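# Recentre the filter funnel and refit its spring clamp

## Task

Return the filter funnel to the centre of its base. Finish with the spring clamp pushed fully on and closed around both flanges.

## Robot and tools

Robot: two six-joint arms, left_arm and right_arm. Each carries a two-finger Robotiq 2F-85 gripper and a wrist camera. Bases in the scene frame: left_arm at (+0.053, +0.511, 0) m, right_arm at (+0.028, -0.340, 0) m, both almost unrotated. Cameras, each 672x504: cam_high (fixed, on a stand behind the arms), cam_left_wrist and cam_right_wrist.

Frames. The scene frame has its origin at table-top height, halfway between the nominal bases. +z is up, +x points out over the table, and left_arm is on the +y side; camera image sides do not match these names. Each arm reports its hand pose, velocities and targets in its own base frame, and takes offsets along those base axes. cam_high and the table use the scene frame. In the gripper's own axes, the fingers point along +z and close along y. end_effector_position is the spot between the pads when they are shut; closed fingertips reach about 19 mm past it, and about 6 mm when fully open. The wrist camera block sticks out about 10 cm toward the gripper's +x.

execute_actions(actions, cameras). actions is a list of actions, each taking 0.5 s. An action is a list of 1 to 15 rows, one per 1/30 s step; a shorter list repeats its last row. Each row is one flat list of 18 numbers, all in [-1, 1], covering both arms: left dx, dy, dz, rx, ry, rz, gripper position, force_limit, speed, then the same nine for the right arm. The six pose numbers are offsets, not poses. They count from that arm's Hand target as it stood when the action began, never from the previous row, and sending the same offset again moves the arm further. Scale: 1.0 = 0.6 m or 180 degrees. rx, ry, rz form a single rotation vector, turning about the Hand target position. All six at 0 re-commands the current Hand target. The gripper numbers are absolute settings. position +1 is fully open (85 mm), about -0.8 brings the pads together, and -1 closes until blocked. force_limit sets grip strength, and speed sets finger speed (about 20, 85 and 150 mm/s at -1, 0 and +1). To leave a gripper unchanged, resend its previous three numbers; 0 counts as a command. cameras takes a list of names, ["all"] or []. An empty actions list returns images and the full state.

move(target, speed, blend, stop_force, zero, blocking, cameras). target is one 18-number row laid out as above, or a list of up to 15 rows. Every row holds offsets from the Hand targets at the start of the move, not from the row before. The paths are straight and do not avoid obstacles. speed is in m/s, from 0.002 to 3.6, default 0.25; turning is capped at twice that in rad/s. Give one value, or one per target. blend (m) rounds the corners of a list of targets; 0 means stop at each one. stop_force (3 to 120 N, one value for both arms) ends an arm's path when its wrist sensor feels that much push. It is not reliable for light or loose contact, or for an arm whose gripper is rotating. Leave it out when pulling away from a contact. zero (with stop_force only) re-zeroes the sensor first; true is the default. blocking=false returns after 0.5 s while the motion continues, and cannot be combined with stop_force. The result ends with a move: line. Endings are done, off_target, moving, held or fault; limits=paced means a pose was clipped, limits=held means steps were withheld. A move that runs over 10 s is cut off.

Other tools. wait(seconds 0 to 10) lets time pass while the arms hold their commands. stop() brakes a running move. zoom_image(camera, region [x0, y0, x1, y1] in pixels, at most 504x504) enlarges part of a camera's latest image. zero_wrist_force(arm) re-zeroes that arm's force sensor. read_manual gives licence texts. finished_scene(scene 1 or 2) ends the scene for good; the goal must hold with the robot doing nothing.

Results. end_effector_position (m), end_effector_quat_wxyz and velocities are in the arm's base frame. Hand target is the last commanded pose after clipping, and the next offsets count from it. If the gripper settles short of it, send the missing distance as an offset. Tool commands lists the current gripper commands. object_status: 0 moving, 2 stopped on something while closing (a grip), 1 blocked while opening, 3 reached the requested opening or fully shut. position_measured is in counts: 3 fully open, 78 is about 60 mm, 130 about 40 mm, 180 about 20 mm, 230 pads touching. Wrist force and torque are given in the gripper's own axes, plus the peak reading since the last report. Joint torques include gravity. Calls that run actions also list step positions. Watch for MOTOR HOT, fault and OVER-TEMPERATURE lines.

Cautions. The commanded orientation is clipped to within 32 degrees of the current one per step. Arm motion lags its commands and can overshoot when fast. The arms are stiff, so aiming even slightly past a firm contact can trigger a fault stop of 10 s. A torque fault comes at 24.3 N m on wrist joints or 130 N m on the others; a force fault comes at roughly 150 N on any part. A clearance check holds back commands that bring the arms close together, but collisions can still happen. Pressing the arms together, or gripping the other arm's fingers, can fail the scene. Keep paths clear of each arm's own base. Do not drop parts, release moving parts, swing loads fast, grip hard on a part still resting on something, or strike fixed objects. Anything left off the table fails the task. Holding loads or stretching out heats the motors.

Each tool is called after ">>>" as a command line: name --argument value for each argument, lists and objects as JSON in quotes; but a table of rows of numbers goes row by row, as --pt "numbers of a row", without its own name.

## Session

>>> execute_actions --actions '[]'

Scene clock: 0.00 s.
left_arm: end_effector_position=(+0.3779, -0.0394, +0.3615) position_measured=3 object_status=3 end_effector_quat_wxyz=(-0.246, +0.813, +0.023, +0.528) | right_arm: end_effector_position=(+0.6886, +0.2917, +0.2047) position_measured=3 object_status=3 end_effector_quat_wxyz=(-0.078, +0.709, +0.549, +0.436)
Joint positions: left_arm=[-1.403 -2.331 2.232 -0.762 -0.438 1.219] | right_arm=[3.627 -2.045 -1.811 0.03 1.846 2.441]
Joint velocities: within noise
Joint torques (N m): no reading
Wrist force (N): no reading
Wrist torque (N m): no reading
Wrist force, peak (N): no reading
Hand target: left_arm +0.3779, -0.0394, +0.3615; -0.246, +0.813, +0.023, +0.528 | right_arm +0.6886, +0.2917, +0.2047; -0.078, +0.709, +0.549, +0.436
Tool commands: left_gripper/position=+1.0 left_gripper/force_limit=+1.0 left_gripper/speed=+1.0 right_gripper/position=+1.0 right_gripper/force_limit=+1.0 right_gripper/speed=+1.0

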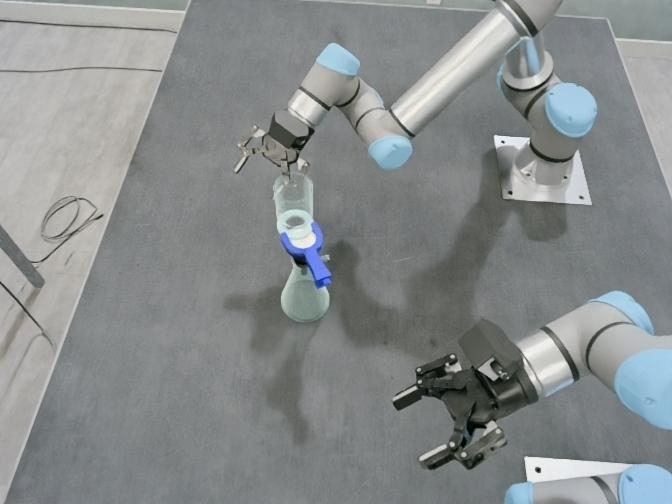

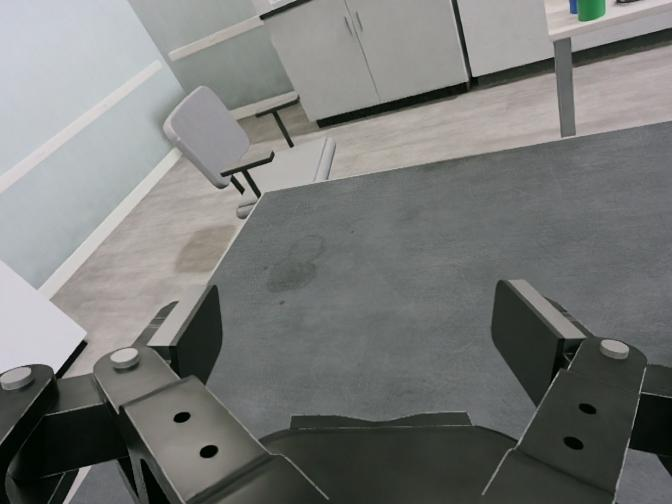

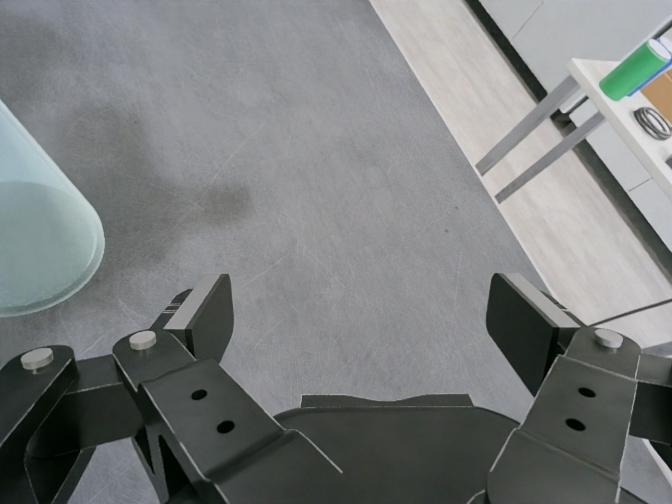

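>>> zoom_image --camera "cam_high" --region '[210, 140, 400, 340]'

Scaled by 2.520.

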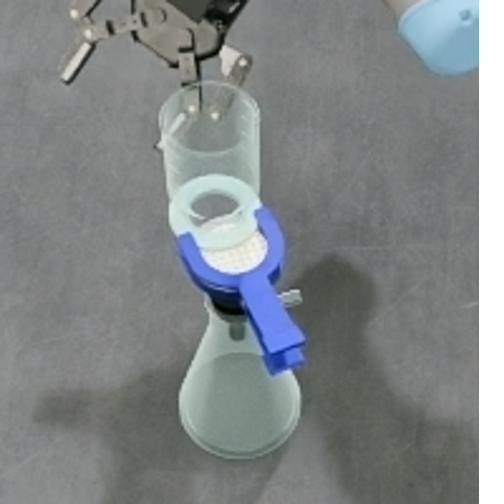

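>>> move --target '[0.082,-0.187,-0.1025,-0.171,-0.061,-0.4733,1,1,1,-0.444,-0.003,0.209,0.1643,0.021,-0.1336,1,1,1]' --speed 0.5 --cameras '["all"]'

Scene clock: 75.50 s.
left_arm: end_effector_position=(+0.4270, -0.1516, +0.3000) position_measured=3 object_status=3 end_effector_quat_wxyz=(+0.378, +0.597, -0.378, +0.598) | right_arm: end_effector_position=(+0.4222, +0.2899, +0.3301) position_measured=3 object_status=3 end_effector_quat_wxyz=(-0.181, +0.777, +0.259, +0.544)
Joint positions: left_arm=[-0.171 -1.219 2.391 -4.314 -2.528 3.14] | right_arm=[4.22 -1.323 -2.506 0.304 1.164 3.299]
Joint torques (N m): left_arm=[10.11 -13.54 -18.28 -2.21 1.24 -1.28] | right_arm=[7.7 17.87 32.25 1.75 -2.49 2.68]
Wrist force (N): left_arm=[-0.2 -0.7 -0.2] | right_arm=[1.1 -1.9 0.8]
Wrist torque (N m): left_arm=[-0.04 0.01 0.02] | right_arm=[-0.31 -0.14 0.00]
Wrist force, peak (N): left_arm=[-1.2 -4.6 -0.9] | right_arm=[1.2 -2.6 0.2]
Hand target: left_arm +0.4271, -0.1516, +0.3000; +0.378, +0.597, -0.378, +0.598 | right_arm +0.4222, +0.2899, +0.3301; -0.181, +0.777, +0.259, +0.544
Off the commanded pose: left_arm 0.000 m, 0 deg | right_arm 0.000 m, 0 deg.
move: done; limits=paced
camera_calibration:
cam_left_wrist: T_world_to_cam=[[-0.907279, -0.420529, 0.000601455, 0.326934], [-0.137528, 0.295359, -0.945436, 0.406613], [0.397406, -0.857857, -0.325807, -0.0716468], [0, 0, 0, 1]] pos_world=[0.381014, -0.0440744, 0.360887]
cam_right_wrist: T_world_to_cam=[[0.585741, -0.810414, 0.0116884, -0.0108778], [-0.510061, -0.379787, -0.771751, 0.602115], [0.629877, 0.446084, -0.635818, -0.0596606], [0, 0, 0, 1]] pos_world=[0.351066, 0.246473, 0.426876]

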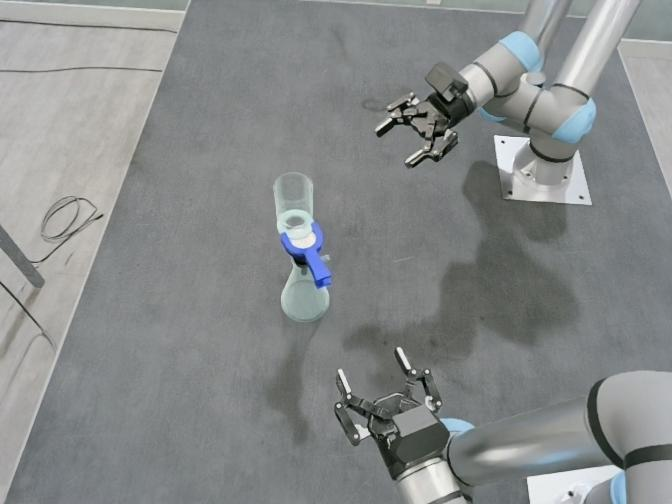

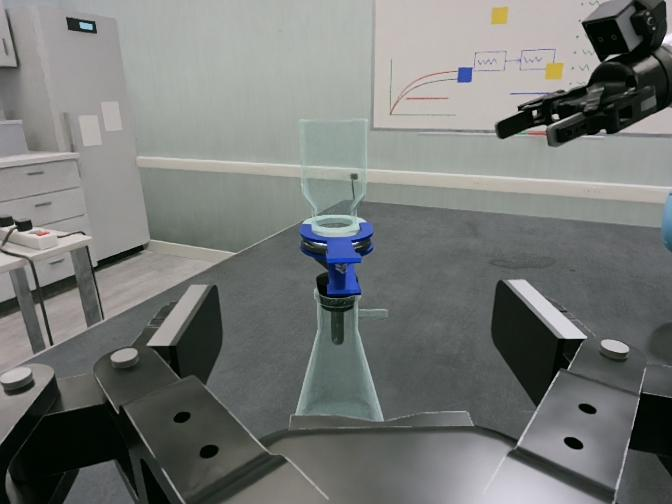

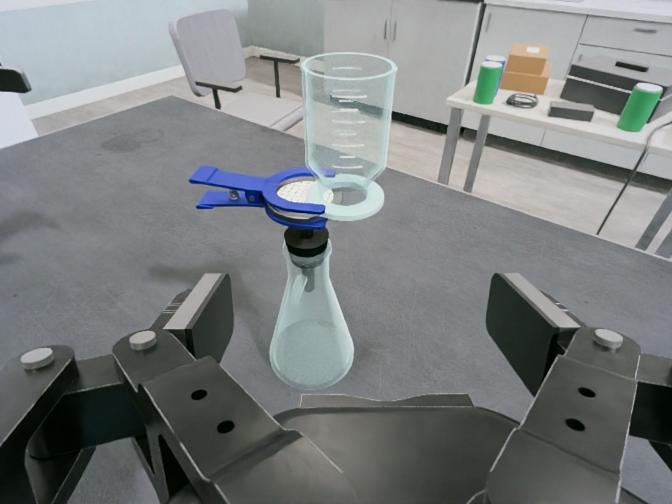

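>>> zoom_image --camera "cam_left_wrist" --region '[260, 110, 420, 310]'

>>> zoom_image --camera "cam_right_wrist" --region '[180, 40, 420, 280]'

Scaled by 2.520.

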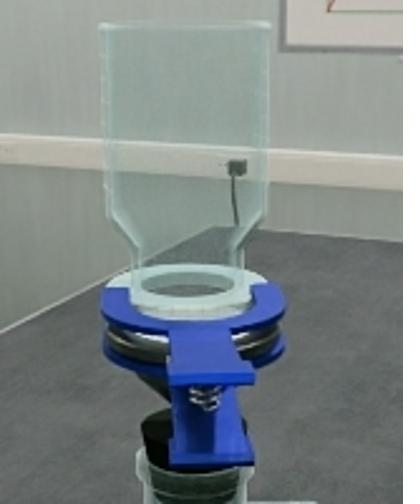

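Scaled by 2.100.

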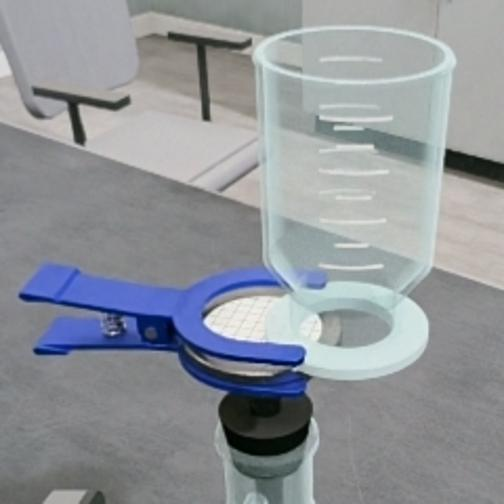

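>>> zoom_image --camera "cam_right_wrist" --region '[255, 145, 405, 255]'

>>> zoom_image --camera "cam_left_wrist" --region '[290, 195, 390, 305]'

Scaled by 3.360.

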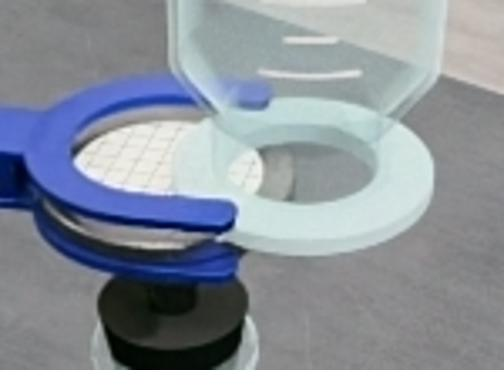

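Scaled by 4.582.

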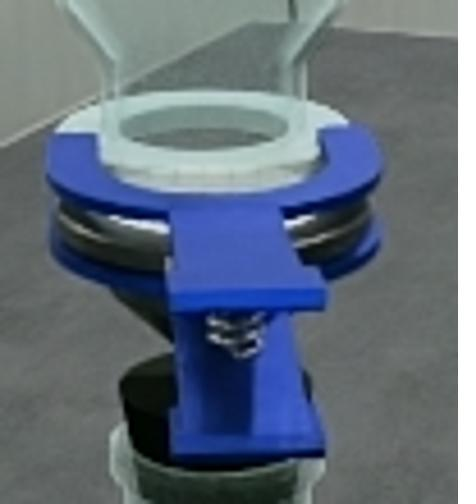

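>>> move --target '[0.055,-0.153,-0.115,-0.2245,0.4468,0.0107,1,1,1,0.148,0.0935,-0.008,0.0667,-0.0889,0,1,1,1]' --speed 0.4 --cameras '["all"]'

Scene clock: 216.63 s.
left_arm: end_effector_position=(+0.4601, -0.2434, +0.2310) position_measured=3 object_status=3 end_effector_quat_wxyz=(+0.687, +0.686, +0.171, +0.171) end_effector_velocity=(+0.001, +0.000, +0.001) end_effector_angular_velocity=(-0.003, +0.002, +0.000) | right_arm: end_effector_position=(+0.5111, +0.3460, +0.3253) position_measured=3 object_status=3 end_effector_quat_wxyz=(-0.223, +0.671, +0.224, +0.671)
Joint positions: left_arm=[-0.451 -0.98 2.355 -4.518 -2.203 1.569] | right_arm=[4.081 -1.9 -2.284 1.042 1.275 3.141]
Joint velocities: left_arm=[0 -0.002 -0.002 0.001 0 -0.005] | right_arm=[within noise]
Joint torques (N m): left_arm=[11.19 -45.66 2.03 -0.28 -1.68 -1.26] | right_arm=[8.62 37.18 2.82 2.53 -2.39 2.75]
Wrist force (N): left_arm=[0.8 -2.4 0.1] | right_arm=[1.0 -2.6 2.5]
Wrist torque (N m): left_arm=[0.05 0.11 -0.15] | right_arm=[-0.33 -0.10 -0.04]
Wrist force, peak (N): left_arm=[0.7 -2.9 0.3] | right_arm=[0.9 -2.6 3.1]
Hand target: left_arm +0.4601, -0.2434, +0.2310; +0.687, +0.686, +0.171, +0.171 | right_arm +0.5110, +0.3460, +0.3253; -0.223, +0.671, +0.224, +0.671
Off the commanded pose: left_arm 0.000 m, 0 deg | right_arm 0.000 m, 0 deg.
move: done
camera_calibration:
cam_left_wrist: T_world_to_cam=[[-0.00421059, 0.00892117, 0.999951, -0.223443], [-0.98799, -0.154491, -0.00278193, 0.43712], [0.154458, -0.987954, 0.00946453, -0.183432], [0, 0, 0, 1]] pos_world=[0.459262, -0.111698, 0.226385]
cam_right_wrist: T_world_to_cam=[[0.583359, -0.812199, 0.00500158, -0.0134101], [-0.268145, -0.1984, -0.942728, 0.534274], [0.766675, 0.548608, -0.333525, -0.347374], [0, 0, 0, 1]] pos_world=[0.417408, 0.28568, 0.387884]

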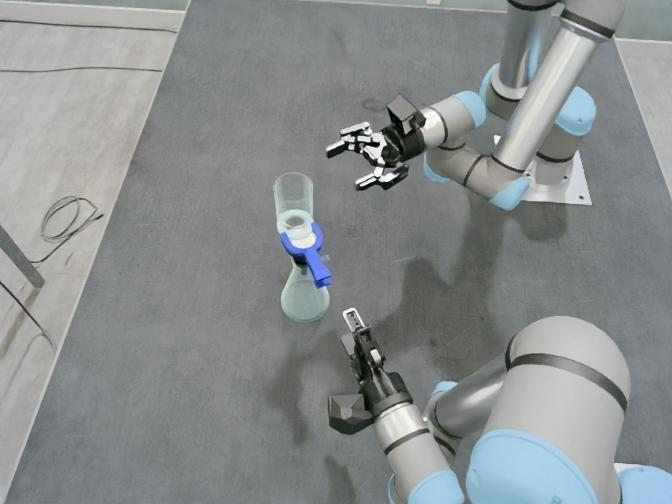

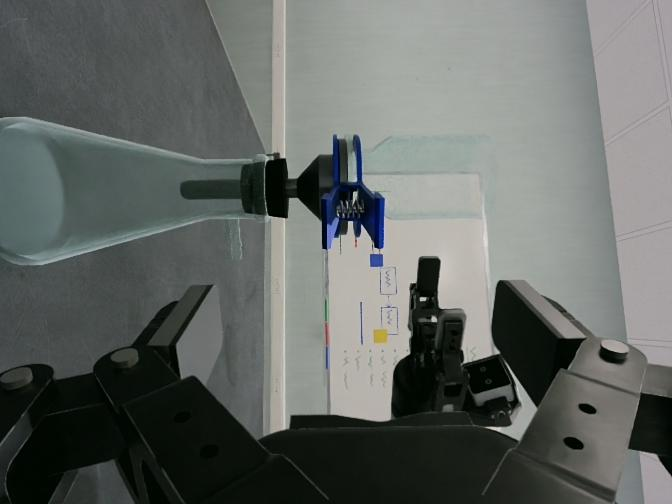

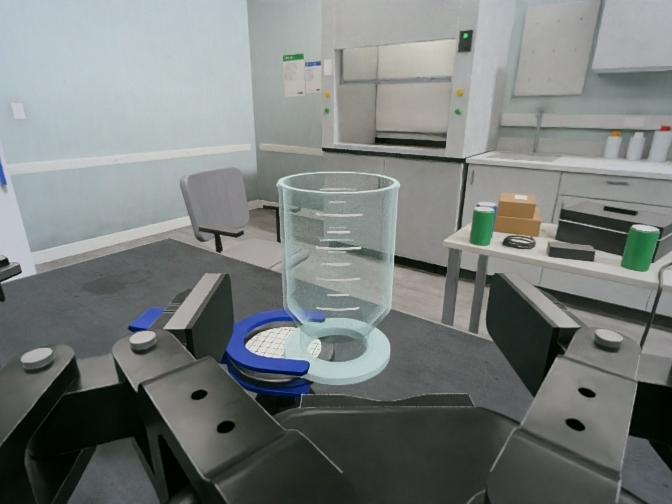

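>>> move --target '[0.0483,-0.0875,0.0067,0,0,0,1,1,1,0.08,0.06,0,0,0,0,1,1,1]' --speed 0.2 --cameras '["cam_left_wrist","cam_right_wrist"]'

Scene clock: 266.40 s.
left_arm: end_effector_position=(+0.4891, -0.2959, +0.2349) position_measured=3 object_status=3 end_effector_quat_wxyz=(+0.687, +0.686, +0.171, +0.171) | right_arm: end_effector_position=(+0.5590, +0.3819, +0.3253) position_measured=3 object_status=3 end_effector_quat_wxyz=(-0.223, +0.671, +0.224, +0.671)
Joint positions: left_arm=[-0.548 -0.965 2.255 -4.434 -2.106 1.569] | right_arm=[4.037 -1.999 -2.111 0.968 1.319 3.141]
Joint torques (N m): left_arm=[3.47 -47.56 -8.79 -1.63 -0.32 1.25] | right_arm=[8.64 38.57 19.04 2.5 -2.2 0]
Wrist force (N): left_arm=[0.8 -2.3 0.3] | right_arm=[1.5 -2.3 2.5]
Wrist torque (N m): left_arm=[0.09 0.08 -0.14] | right_arm=[-0.29 -0.21 -0.07]
Wrist force, peak (N): left_arm=[0.6 -2.7 -1.7] | right_arm=[1.6 -2.3 4.3]
Hand target: left_arm +0.4891, -0.2959, +0.2350; +0.687, +0.686, +0.171, +0.171 | right_arm +0.5590, +0.3820, +0.3253; -0.223, +0.671, +0.224, +0.671
Off the commanded pose: left_arm 0.000 m, 0 deg | right_arm 0.000 m, 0 deg.
move: done
camera_calibration:
cam_left_wrist: T_world_to_cam=[[-0.00391402, 0.00896591, 0.999952, -0.226892], [-0.987992, -0.154487, -0.00248202, 0.457522], [0.154457, -0.987954, 0.00946291, -0.239701], [0, 0, 0, 1]] pos_world=[0.488163, -0.164098, 0.230285]
cam_right_wrist: T_world_to_cam=[[0.583322, -0.812227, 0.00487004, -0.0120951], [-0.268227, -0.198287, -0.942728, 0.554289], [0.766675, 0.548607, -0.333526, -0.403924], [0, 0, 0, 1]] pos_world=[0.465409, 0.32168, 0.387883]
Images, in order (width x height): cam_left_wrist 672x504, cam_right_wrist 672x504.

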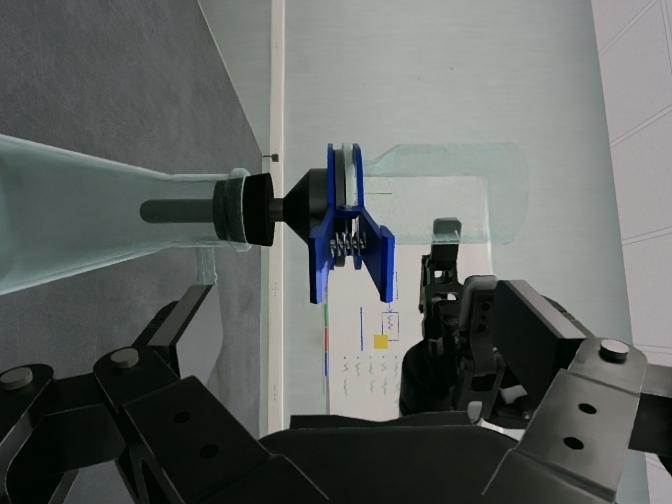

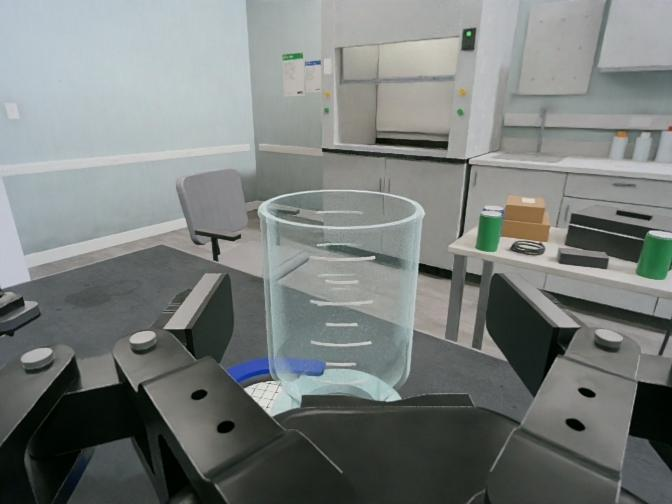

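>>> move --target '[0.0348,-0.0657,0,0,0,0,1,1,1,0.044,0.0413,0,0,0,0,1,1,1]' --speed 0.15 --cameras '["cam_left_wrist","cam_right_wrist"]'

Scene clock: 320.90 s.
left_arm: end_effector_position=(+0.5099, -0.3353, +0.2349) position_measured=3 object_status=3 end_effector_quat_wxyz=(+0.687, +0.686, +0.171, +0.171) | right_arm: end_effector_position=(+0.5855, +0.4067, +0.3252) position_measured=3 object_status=3 end_effector_quat_wxyz=(-0.223, +0.671, +0.224, +0.671)
Joint positions: left_arm=[-0.607 -0.937 2.169 -4.376 -2.047 1.57] | right_arm=[4.025 -2.058 -2.005 0.92 1.331 3.141]
Joint torques (N m): left_arm=[8.8 -49.88 -7.79 -2.41 -1.25 1.42] | right_arm=[7.69 48.73 11.03 3.12 -1.96 -2.31]
Wrist force (N): left_arm=[0.4 -2.1 0.3] | right_arm=[1.6 -2.4 2.6]
Wrist torque (N m): left_arm=[0.11 0.10 -0.18] | right_arm=[-0.31 -0.19 -0.07]
Wrist force, peak (N): left_arm=[0.8 -2.4 -1.3] | right_arm=[1.5 -2.4 3.6]
Hand target: left_arm +0.5100, -0.3353, +0.2350; +0.687, +0.686, +0.171, +0.171 | right_arm +0.5854, +0.4068, +0.3253; -0.223, +0.671, +0.224, +0.671
Off the commanded pose: left_arm 0.000 m, 0 deg | right_arm 0.000 m, 0 deg.
move: done
camera_calibration:
cam_left_wrist: T_world_to_cam=[[-0.00391402, 0.00896591, 0.999952, -0.226556], [-0.987992, -0.154487, -0.00248202, 0.472069], [0.154457, -0.987954, 0.00946291, -0.281954], [0, 0, 0, 1]] pos_world=[0.509063, -0.203598, 0.230385]
cam_right_wrist: T_world_to_cam=[[0.583429, -0.81215, 0.004823, -0.00741212], [-0.268233, -0.19829, -0.942726, 0.56629], [0.766591, 0.54872, -0.333534, -0.437765], [0, 0, 0, 1]] pos_world=[0.491809, 0.34648, 0.387883]
Images, in order (width x height): cam_left_wrist 672x504, cam_right_wrist 672x504.

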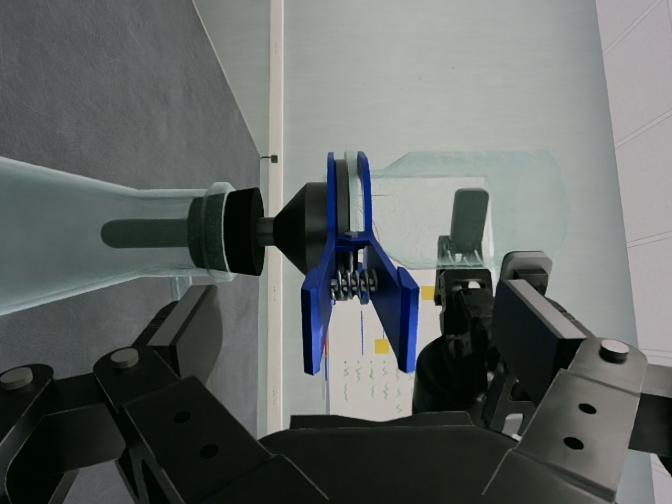

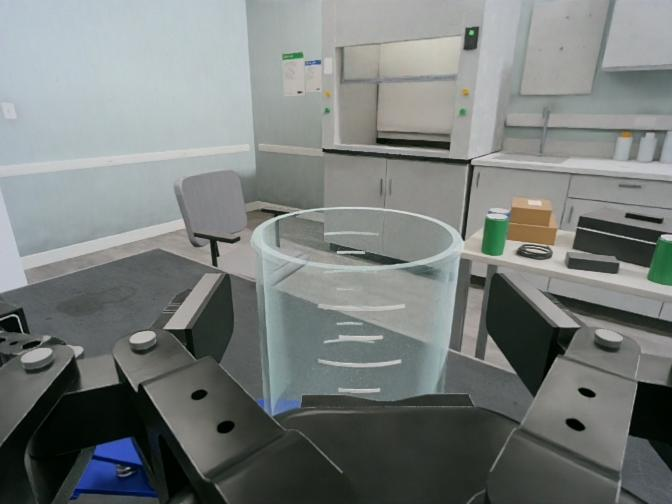

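>>> move --target '[0,0,0.0017,0,0,0,1,1,1,0,0,0,0,0,0,-1,-0.9,-1]' --speed 0.1 --cameras '["cam_right_wrist"]'

Scene clock: 335.63 s.
left_arm: end_effector_position=(+0.5100, -0.3353, +0.2361) position_measured=3 object_status=3 end_effector_quat_wxyz=(+0.687, +0.686, +0.171, +0.171) | right_arm: end_effector_position=(+0.5854, +0.4068, +0.3253) position_measured=62 object_status=0 end_effector_quat_wxyz=(-0.223, +0.671, +0.224, +0.671)
Joint positions: left_arm=[-0.607 -0.94 2.17 -4.373 -2.047 1.57] | right_arm=[4.025 -2.058 -2.005 0.92 1.331 3.141]
Joint torques (N m): left_arm=[10.91 -38.81 -0.92 -2.66 1.36 0.3] | right_arm=[6.43 48.88 27.48 1.15 -2.23 -1.6]
Wrist force (N): left_arm=[0.4 -2.0 0.3] | right_arm=[1.9 -3.1 1.7]
Wrist torque (N m): left_arm=[0.12 0.10 -0.18] | right_arm=[-0.27 -0.19 -0.08]
Wrist force, peak (N): left_arm=[0.6 -2.5 0.2] | right_arm=[1.7 -3.3 2.0]
Hand target: left_arm +0.5100, -0.3353, +0.2360; +0.687, +0.686, +0.171, +0.171 | right_arm +0.5854, +0.4068, +0.3253; -0.223, +0.671, +0.224, +0.671
Off the commanded pose: left_arm 0.000 m, 0 deg | right_arm 0.000 m, 0 deg.
move: done
camera_calibration:
cam_right_wrist: T_world_to_cam=[[0.583399, -0.812171, 0.00489759, -0.00736088], [-0.268106, -0.198271, -0.942766, 0.56621], [0.766658, 0.548696, -0.333419, -0.437757], [0, 0, 0, 1]] pos_world=[0.491708, 0.34648, 0.387884]
Images, in order (width x height): cam_right_wrist 672x504.

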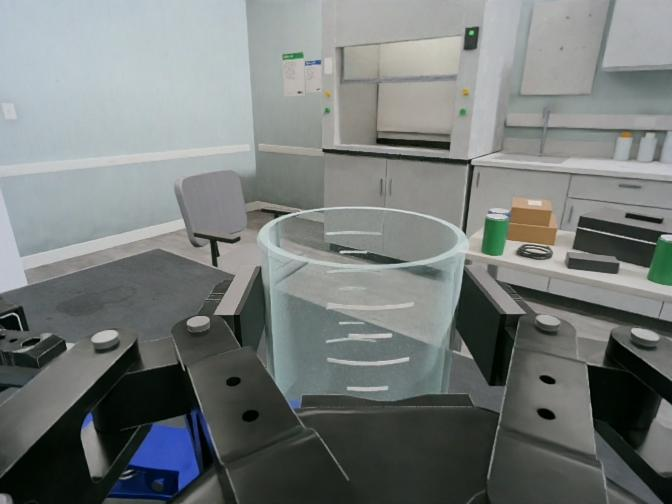

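>>> move --target '[0,0,0,0,0,0,-1,0,-1,0,0,0,0,0,0,-1,-0.9,-1]' --speed 0.1 --cameras '["cam_left_wrist","cam_right_wrist"]'

Scene clock: 344.73 s.
left_arm: end_effector_position=(+0.5100, -0.3353, +0.2360) position_measured=202 object_status=0 end_effector_quat_wxyz=(+0.687, +0.686, +0.171, +0.171) | right_arm: end_effector_position=(+0.5854, +0.4068, +0.3253) position_measured=62 object_status=2 end_effector_quat_wxyz=(-0.223, +0.671, +0.224, +0.671)
Joint positions: left_arm=[-0.607 -0.94 2.17 -4.373 -2.047 1.57] | right_arm=[4.025 -2.058 -2.005 0.92 1.331 3.141]
Joint torques (N m): left_arm=[7.09 -44.68 -19.26 -2.74 0.4 -0.78] | right_arm=[5.18 38.75 24.74 2.14 2.64 -0.58]
Wrist force (N): left_arm=[0.3 -3.3 -0.8] | right_arm=[0.0 -2.3 2.6]
Wrist torque (N m): left_arm=[0.20 0.08 -0.18] | right_arm=[-0.30 -0.20 -0.08]
Wrist force, peak (N): left_arm=[0.7 -8.4 -3.7] | right_arm=[6.1 2.2 1.4]
Hand target: left_arm +0.5100, -0.3353, +0.2360; +0.687, +0.686, +0.171, +0.171 | right_arm +0.5854, +0.4068, +0.3253; -0.223, +0.671, +0.224, +0.671
Off the commanded pose: left_arm 0.000 m, 0 deg | right_arm 0.000 m, 0 deg.
move: done
camera_calibration:
cam_left_wrist: T_world_to_cam=[[-0.00402843, 0.00904931, 0.999951, -0.227481], [-0.987976, -0.154586, -0.00258122, 0.472081], [0.154555, -0.987938, 0.00956324, -0.281934], [0, 0, 0, 1]] pos_world=[0.509063, -0.203498, 0.231385]
cam_right_wrist: T_world_to_cam=[[0.583399, -0.812171, 0.00489759, -0.00741922], [-0.268106, -0.198271, -0.942766, 0.566237], [0.766658, 0.548696, -0.333419, -0.437833], [0, 0, 0, 1]] pos_world=[0.491808, 0.34648, 0.387884]
Images, in order (width x height): cam_left_wrist 672x504, cam_right_wrist 672x504.

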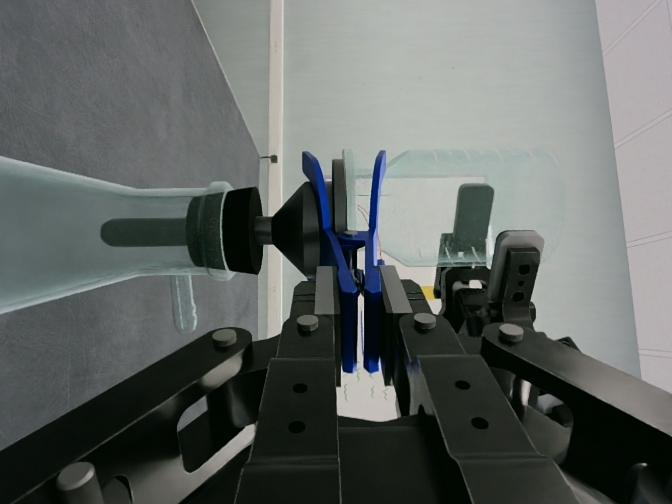

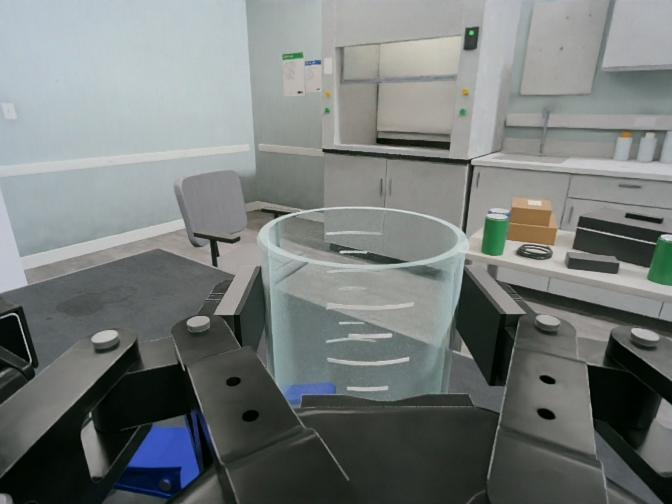

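>>> move --pt "-0.039 0.0737 0 0 0 0 -1 0 -1 0 0 0 0 0 0 -1 -0.9 -1" --pt "-0.039 0.0737 0 0 0 0 -1 0 -1 0 0 0.005 0 0 0 -1 -0.9 -1" --speed 0.1 --cameras '["cam_left_wrist","cam_right_wrist"]'

>>> zoom_image --camera "cam_left_wrist" --region '[240, 120, 440, 280]'

Scene clock: 371.23 s.
left_arm: end_effector_position=(+0.4866, -0.2910, +0.2361) position_measured=202 object_status=2 end_effector_quat_wxyz=(+0.687, +0.686, +0.171, +0.171) | right_arm: end_effector_position=(+0.5854, +0.4068, +0.3285) position_measured=62 object_status=2 end_effector_quat_wxyz=(-0.223, +0.671, +0.224, +0.671) end_effector_velocity=(+0.000, +0.000, +0.000) end_effector_angular_velocity=(+0.003, -0.002, +0.000)
Joint positions: left_arm=[-0.54 -0.971 2.265 -4.437 -2.114 1.569] | right_arm=[4.025 -2.051 -2.003 0.912 1.331 3.141]
Joint velocities: left_arm=[within noise] | right_arm=[0 -0.002 0 0.005 0 0]
Joint torques (N m): left_arm=[-10.83 -22.17 -10.25 -1.93 1.24 -1.21] | right_arm=[8.19 24.03 20.21 3.87 2.65 0.06]
Wrist force (N): left_arm=[0.5 -3.2 0.1] | right_arm=[0.0 -2.1 2.6]
Wrist torque (N m): left_arm=[0.11 0.14 -0.17] | right_arm=[-0.25 -0.21 -0.07]
Wrist force, peak (N): left_arm=[0.5 -3.6 -0.8] | right_arm=[0.2 -2.5 2.8]
Hand target: left_arm +0.4866, -0.2911, +0.2360; +0.687, +0.686, +0.171, +0.171 | right_arm +0.5854, +0.4068, +0.3283; -0.223, +0.671, +0.224, +0.671
Off the commanded pose: left_arm 0.000 m, 0 deg | right_arm 0.000 m, 0 deg.
move: done
camera_calibration:
cam_left_wrist: T_world_to_cam=[[-0.00403074, 0.00904851, 0.999951, -0.228074], [-0.987961, -0.154684, -0.00258268, 0.455773], [0.154653, -0.987923, 0.00956306, -0.234697], [0, 0, 0, 1]] pos_world=[0.485663, -0.159298, 0.231485]
cam_right_wrist: T_world_to_cam=[[0.583432, -0.812148, 0.00477211, -0.00735205], [-0.268008, -0.198072, -0.942836, 0.569138], [0.766667, 0.548802, -0.333223, -0.436807], [0, 0, 0, 1]] pos_world=[0.491708, 0.346479, 0.391084]
Images, in order (width x height): cam_left_wrist 672x504, cam_right_wrist 672x504.

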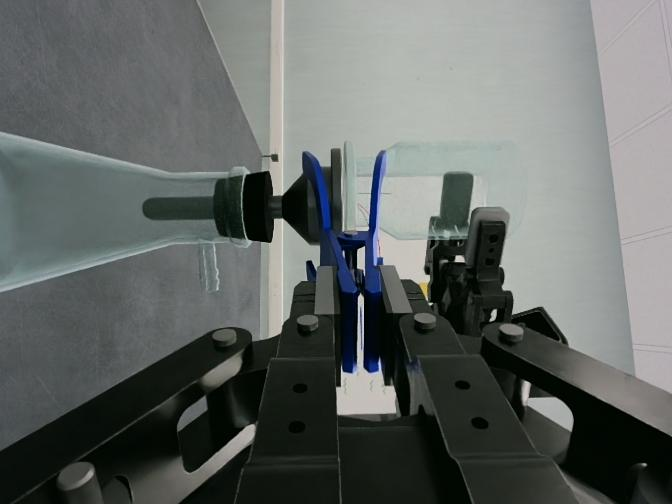

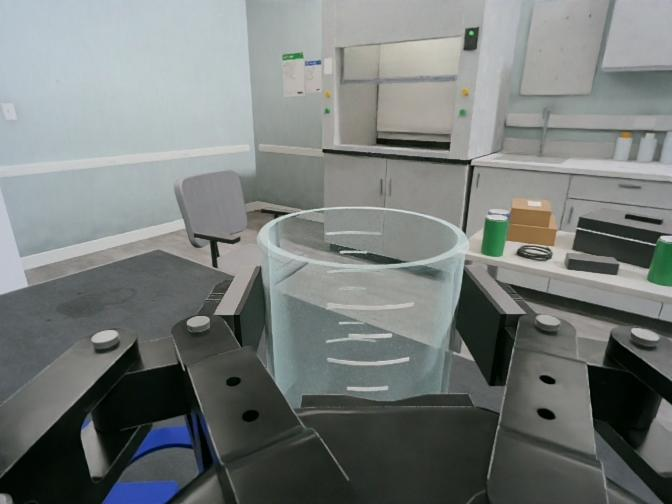

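Scaled by 2.520.

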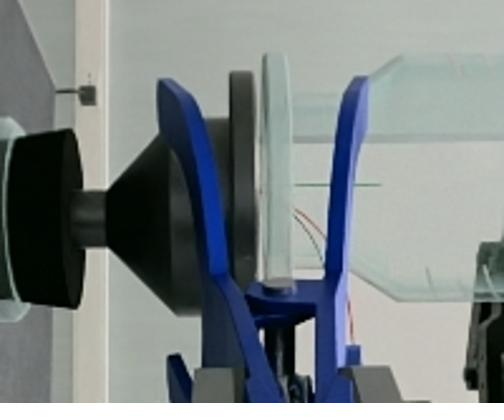

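>>> move --target '[0,0,0,0,0,0,-1,0,-1,-0.0275,0.0517,0,0,0,0,-1,-0.9,-1]' --speed 0.08 --cameras '["all"]'

>>> zoom_image --camera "cam_left_wrist" --region '[280, 120, 400, 270]'

>>> zoom_image --camera "cam_high" --region '[250, 170, 350, 270]'

Scene clock: 391.70 s.
left_arm: end_effector_position=(+0.4866, -0.2911, +0.2360) position_measured=202 object_status=2 end_effector_quat_wxyz=(+0.687, +0.686, +0.171, +0.171) | right_arm: end_effector_position=(+0.5690, +0.4379, +0.3283) position_measured=62 object_status=2 end_effector_quat_wxyz=(-0.223, +0.671, +0.224, +0.671)
Joint positions: left_arm=[-0.54 -0.971 2.265 -4.437 -2.114 1.569] | right_arm=[4.098 -2.059 -1.989 0.906 1.258 3.141]
Joint torques (N m): left_arm=[-10.63 -22.38 -1.01 -2.87 -1.15 -0.87] | right_arm=[-7.96 43.36 6.4 4.06 2.6 2.57]
Wrist force (N): left_arm=[0.9 -3.1 0.4] | right_arm=[-0.1 -2.6 2.7]
Wrist torque (N m): left_arm=[0.12 0.06 -0.17] | right_arm=[-0.33 -0.13 -0.06]
Wrist force, peak (N): left_arm=[0.9 -3.2 0.2] | right_arm=[-0.1 -3.8 2.8]
Hand target: left_arm +0.4866, -0.2911, +0.2360; +0.687, +0.686, +0.171, +0.171 | right_arm +0.5689, +0.4378, +0.3283; -0.223, +0.671, +0.224, +0.671
Off the commanded pose: left_arm 0.000 m, 0 deg | right_arm 0.000 m, 0 deg.
move: done
camera_calibration:
cam_left_wrist: T_world_to_cam=[[-0.00402843, 0.00904931, 0.999951, -0.228075], [-0.987976, -0.154586, -0.00258122, 0.455796], [0.154555, -0.987938, 0.00956324, -0.234652], [0, 0, 0, 1]] pos_world=[0.485663, -0.159298, 0.231485]
cam_right_wrist: T_world_to_cam=[[0.583429, -0.81215, 0.004823, 0.0274579], [-0.268233, -0.19829, -0.942726, 0.57086], [0.766591, 0.54872, -0.333534, -0.44118], [0, 0, 0, 1]] pos_world=[0.475309, 0.37758, 0.390883]

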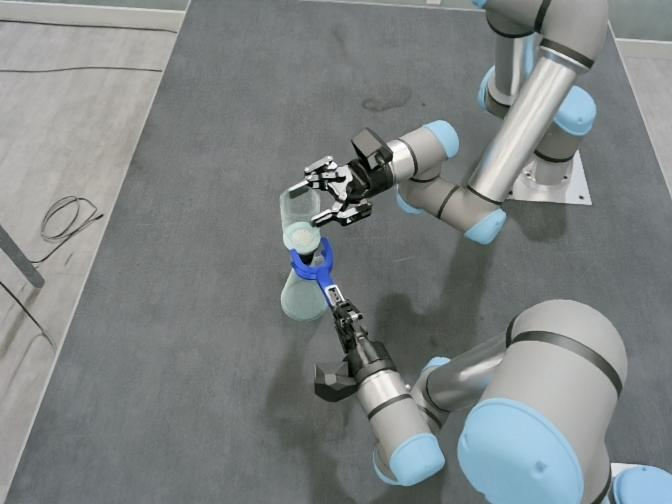

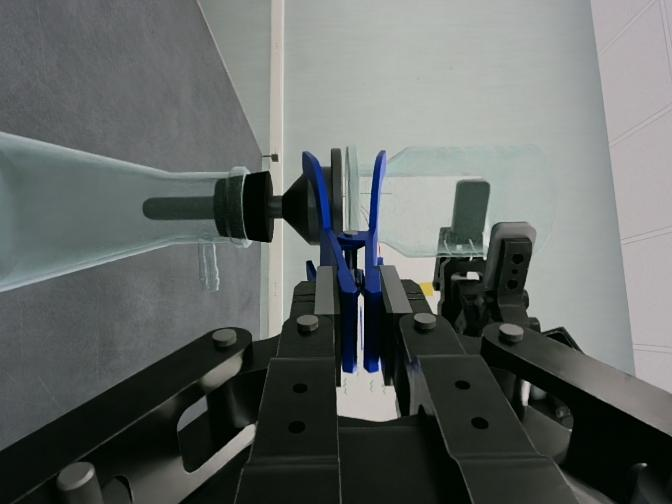

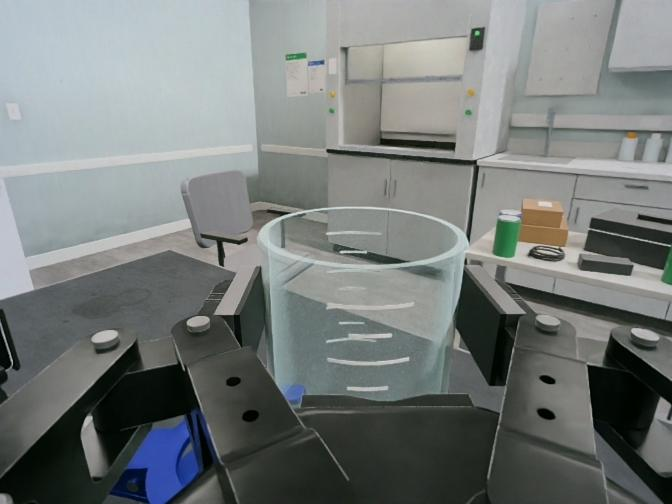

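Scaled by 3.360.

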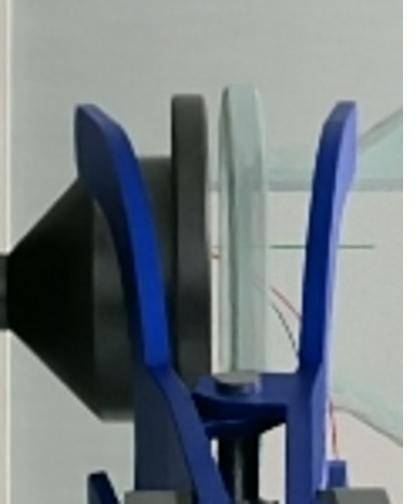

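Scaled by 5.040.

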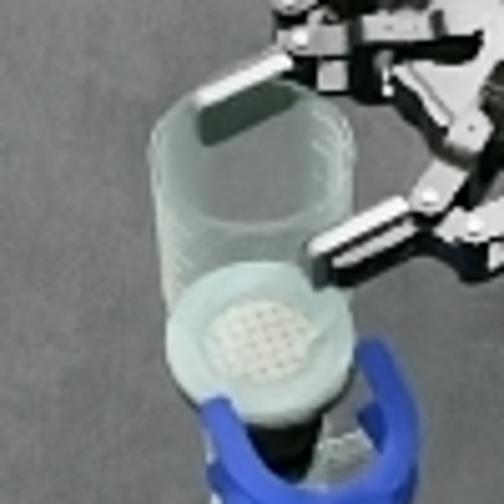

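>>> move --pt "-0.039 0.0737 0 0 0 0 -1 0 -1 -0.0033 0 0 0 0 0 -1 -0.9 -1" --pt "-0.039 0.0737 0 0 0 0 -1 0 -1 -0.0033 0 -0.005 0 0 0 -1 -0.9 -1" --speed 0.1 --cameras '["all"]'

>>> zoom_image --camera "cam_left_wrist" --region '[280, 120, 400, 270]'

>>> zoom_image --camera "cam_high" --region '[270, 210, 340, 280]'

Scene clock: 443.10 s.
left_arm: end_effector_position=(+0.4632, -0.2468, +0.2361) position_measured=202 object_status=2 end_effector_quat_wxyz=(+0.687, +0.686, +0.171, +0.171) | right_arm: end_effector_position=(+0.5669, +0.4378, +0.3252) position_measured=62 object_status=2 end_effector_quat_wxyz=(-0.223, +0.671, +0.224, +0.670) end_effector_velocity=(+0.000, +0.001, +0.001) end_effector_angular_velocity=(-0.001, +0.000, +0.001)
Joint positions: left_arm=[-0.456 -0.995 2.347 -4.496 -2.197 1.569] | right_arm=[4.101 -2.063 -1.995 0.916 1.254 3.141]
Joint velocities: left_arm=[within noise] | right_arm=[0.001 0.002 0.003 -0.006 0 0]
Joint torques (N m): left_arm=[-8.28 -20.19 -11.21 -1.62 0.59 -1.05] | right_arm=[-1.44 46.42 14.5 -0.27 0.11 2.44]
Wrist force (N): left_arm=[0.7 -3.0 -0.1] | right_arm=[5.3 -2.8 1.2]
Wrist torque (N m): left_arm=[0.12 0.12 -0.09] | right_arm=[-0.35 -0.05 -0.20]
Wrist force, peak (N): left_arm=[1.3 -3.5 1.6] | right_arm=[5.6 -2.7 1.2]
Hand target: left_arm +0.4632, -0.2468, +0.2360; +0.687, +0.686, +0.171, +0.171 | right_arm +0.5669, +0.4378, +0.3253; -0.223, +0.671, +0.224, +0.671
Off the commanded pose: left_arm 0.000 m, 0 deg | right_arm 0.000 m, 0 deg.
move: done
camera_calibration:
cam_left_wrist: T_world_to_cam=[[-0.00403074, 0.00904851, 0.999951, -0.228569], [-0.987961, -0.154684, -0.00258268, 0.439492], [0.154653, -0.987923, 0.00956306, -0.187412], [0, 0, 0, 1]] pos_world=[0.462263, -0.115098, 0.231485]
cam_right_wrist: T_world_to_cam=[[0.583451, -0.812134, 0.00489962, 0.0286519], [-0.268257, -0.198408, -0.942694, 0.567417], [0.766566, 0.548701, -0.333622, -0.440552], [0, 0, 0, 1]] pos_world=[0.473209, 0.377581, 0.387783]

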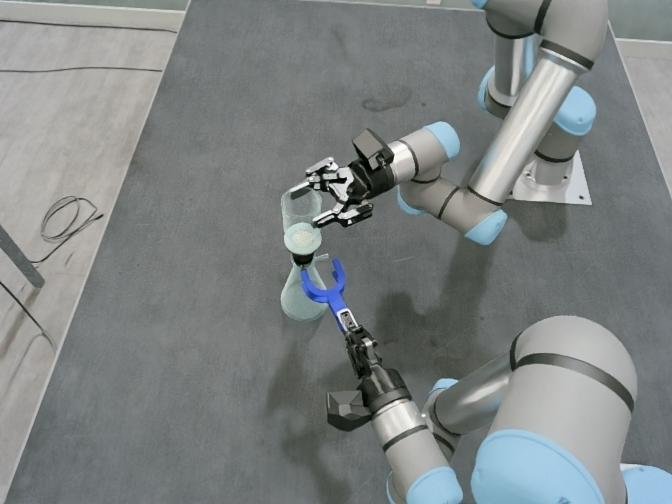

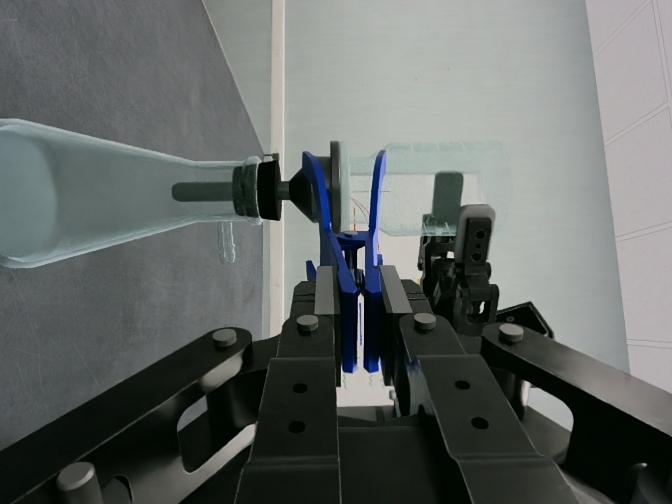

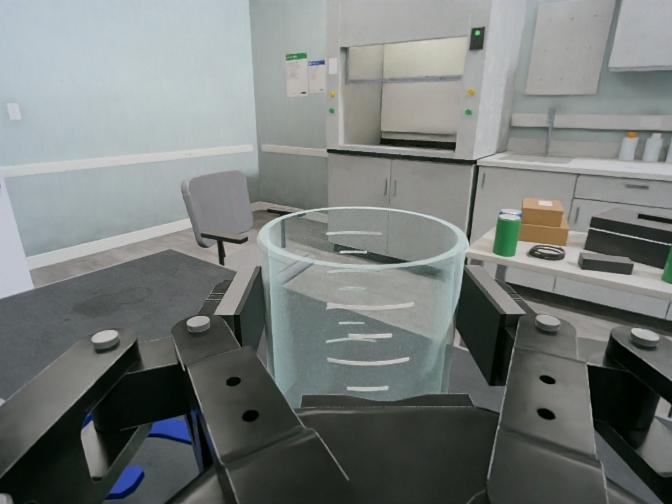

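Scaled by 3.360.

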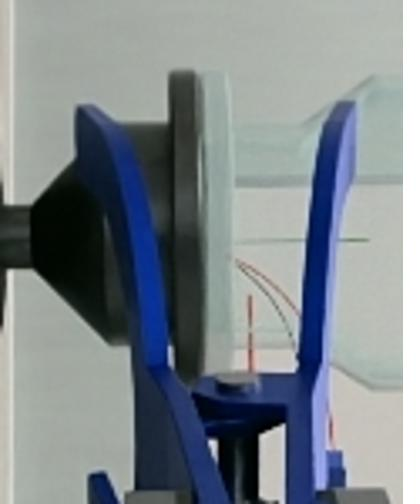

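Scaled by 7.200.

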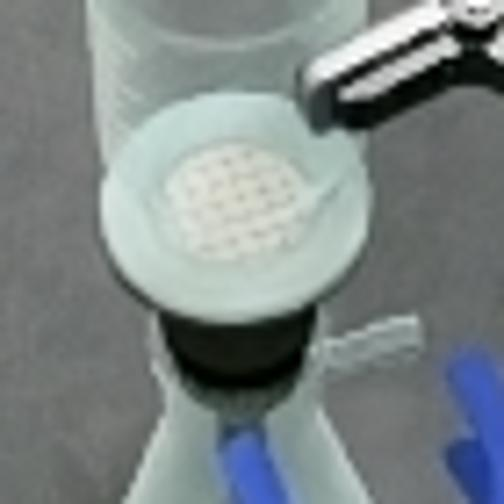

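>>> zoom_image --camera "cam_high" --region '[280, 218, 326, 260]'

>>> zoom_image --camera "cam_left_wrist" --region '[320, 132, 365, 240]'

Scaled by 10.957.

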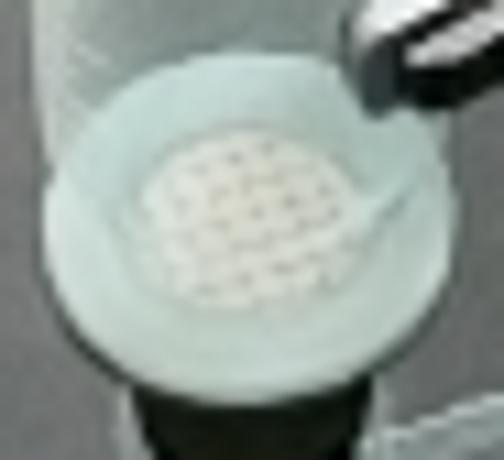

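Scaled by 4.667.

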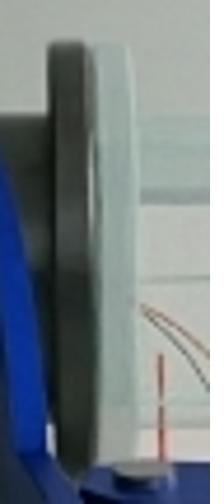

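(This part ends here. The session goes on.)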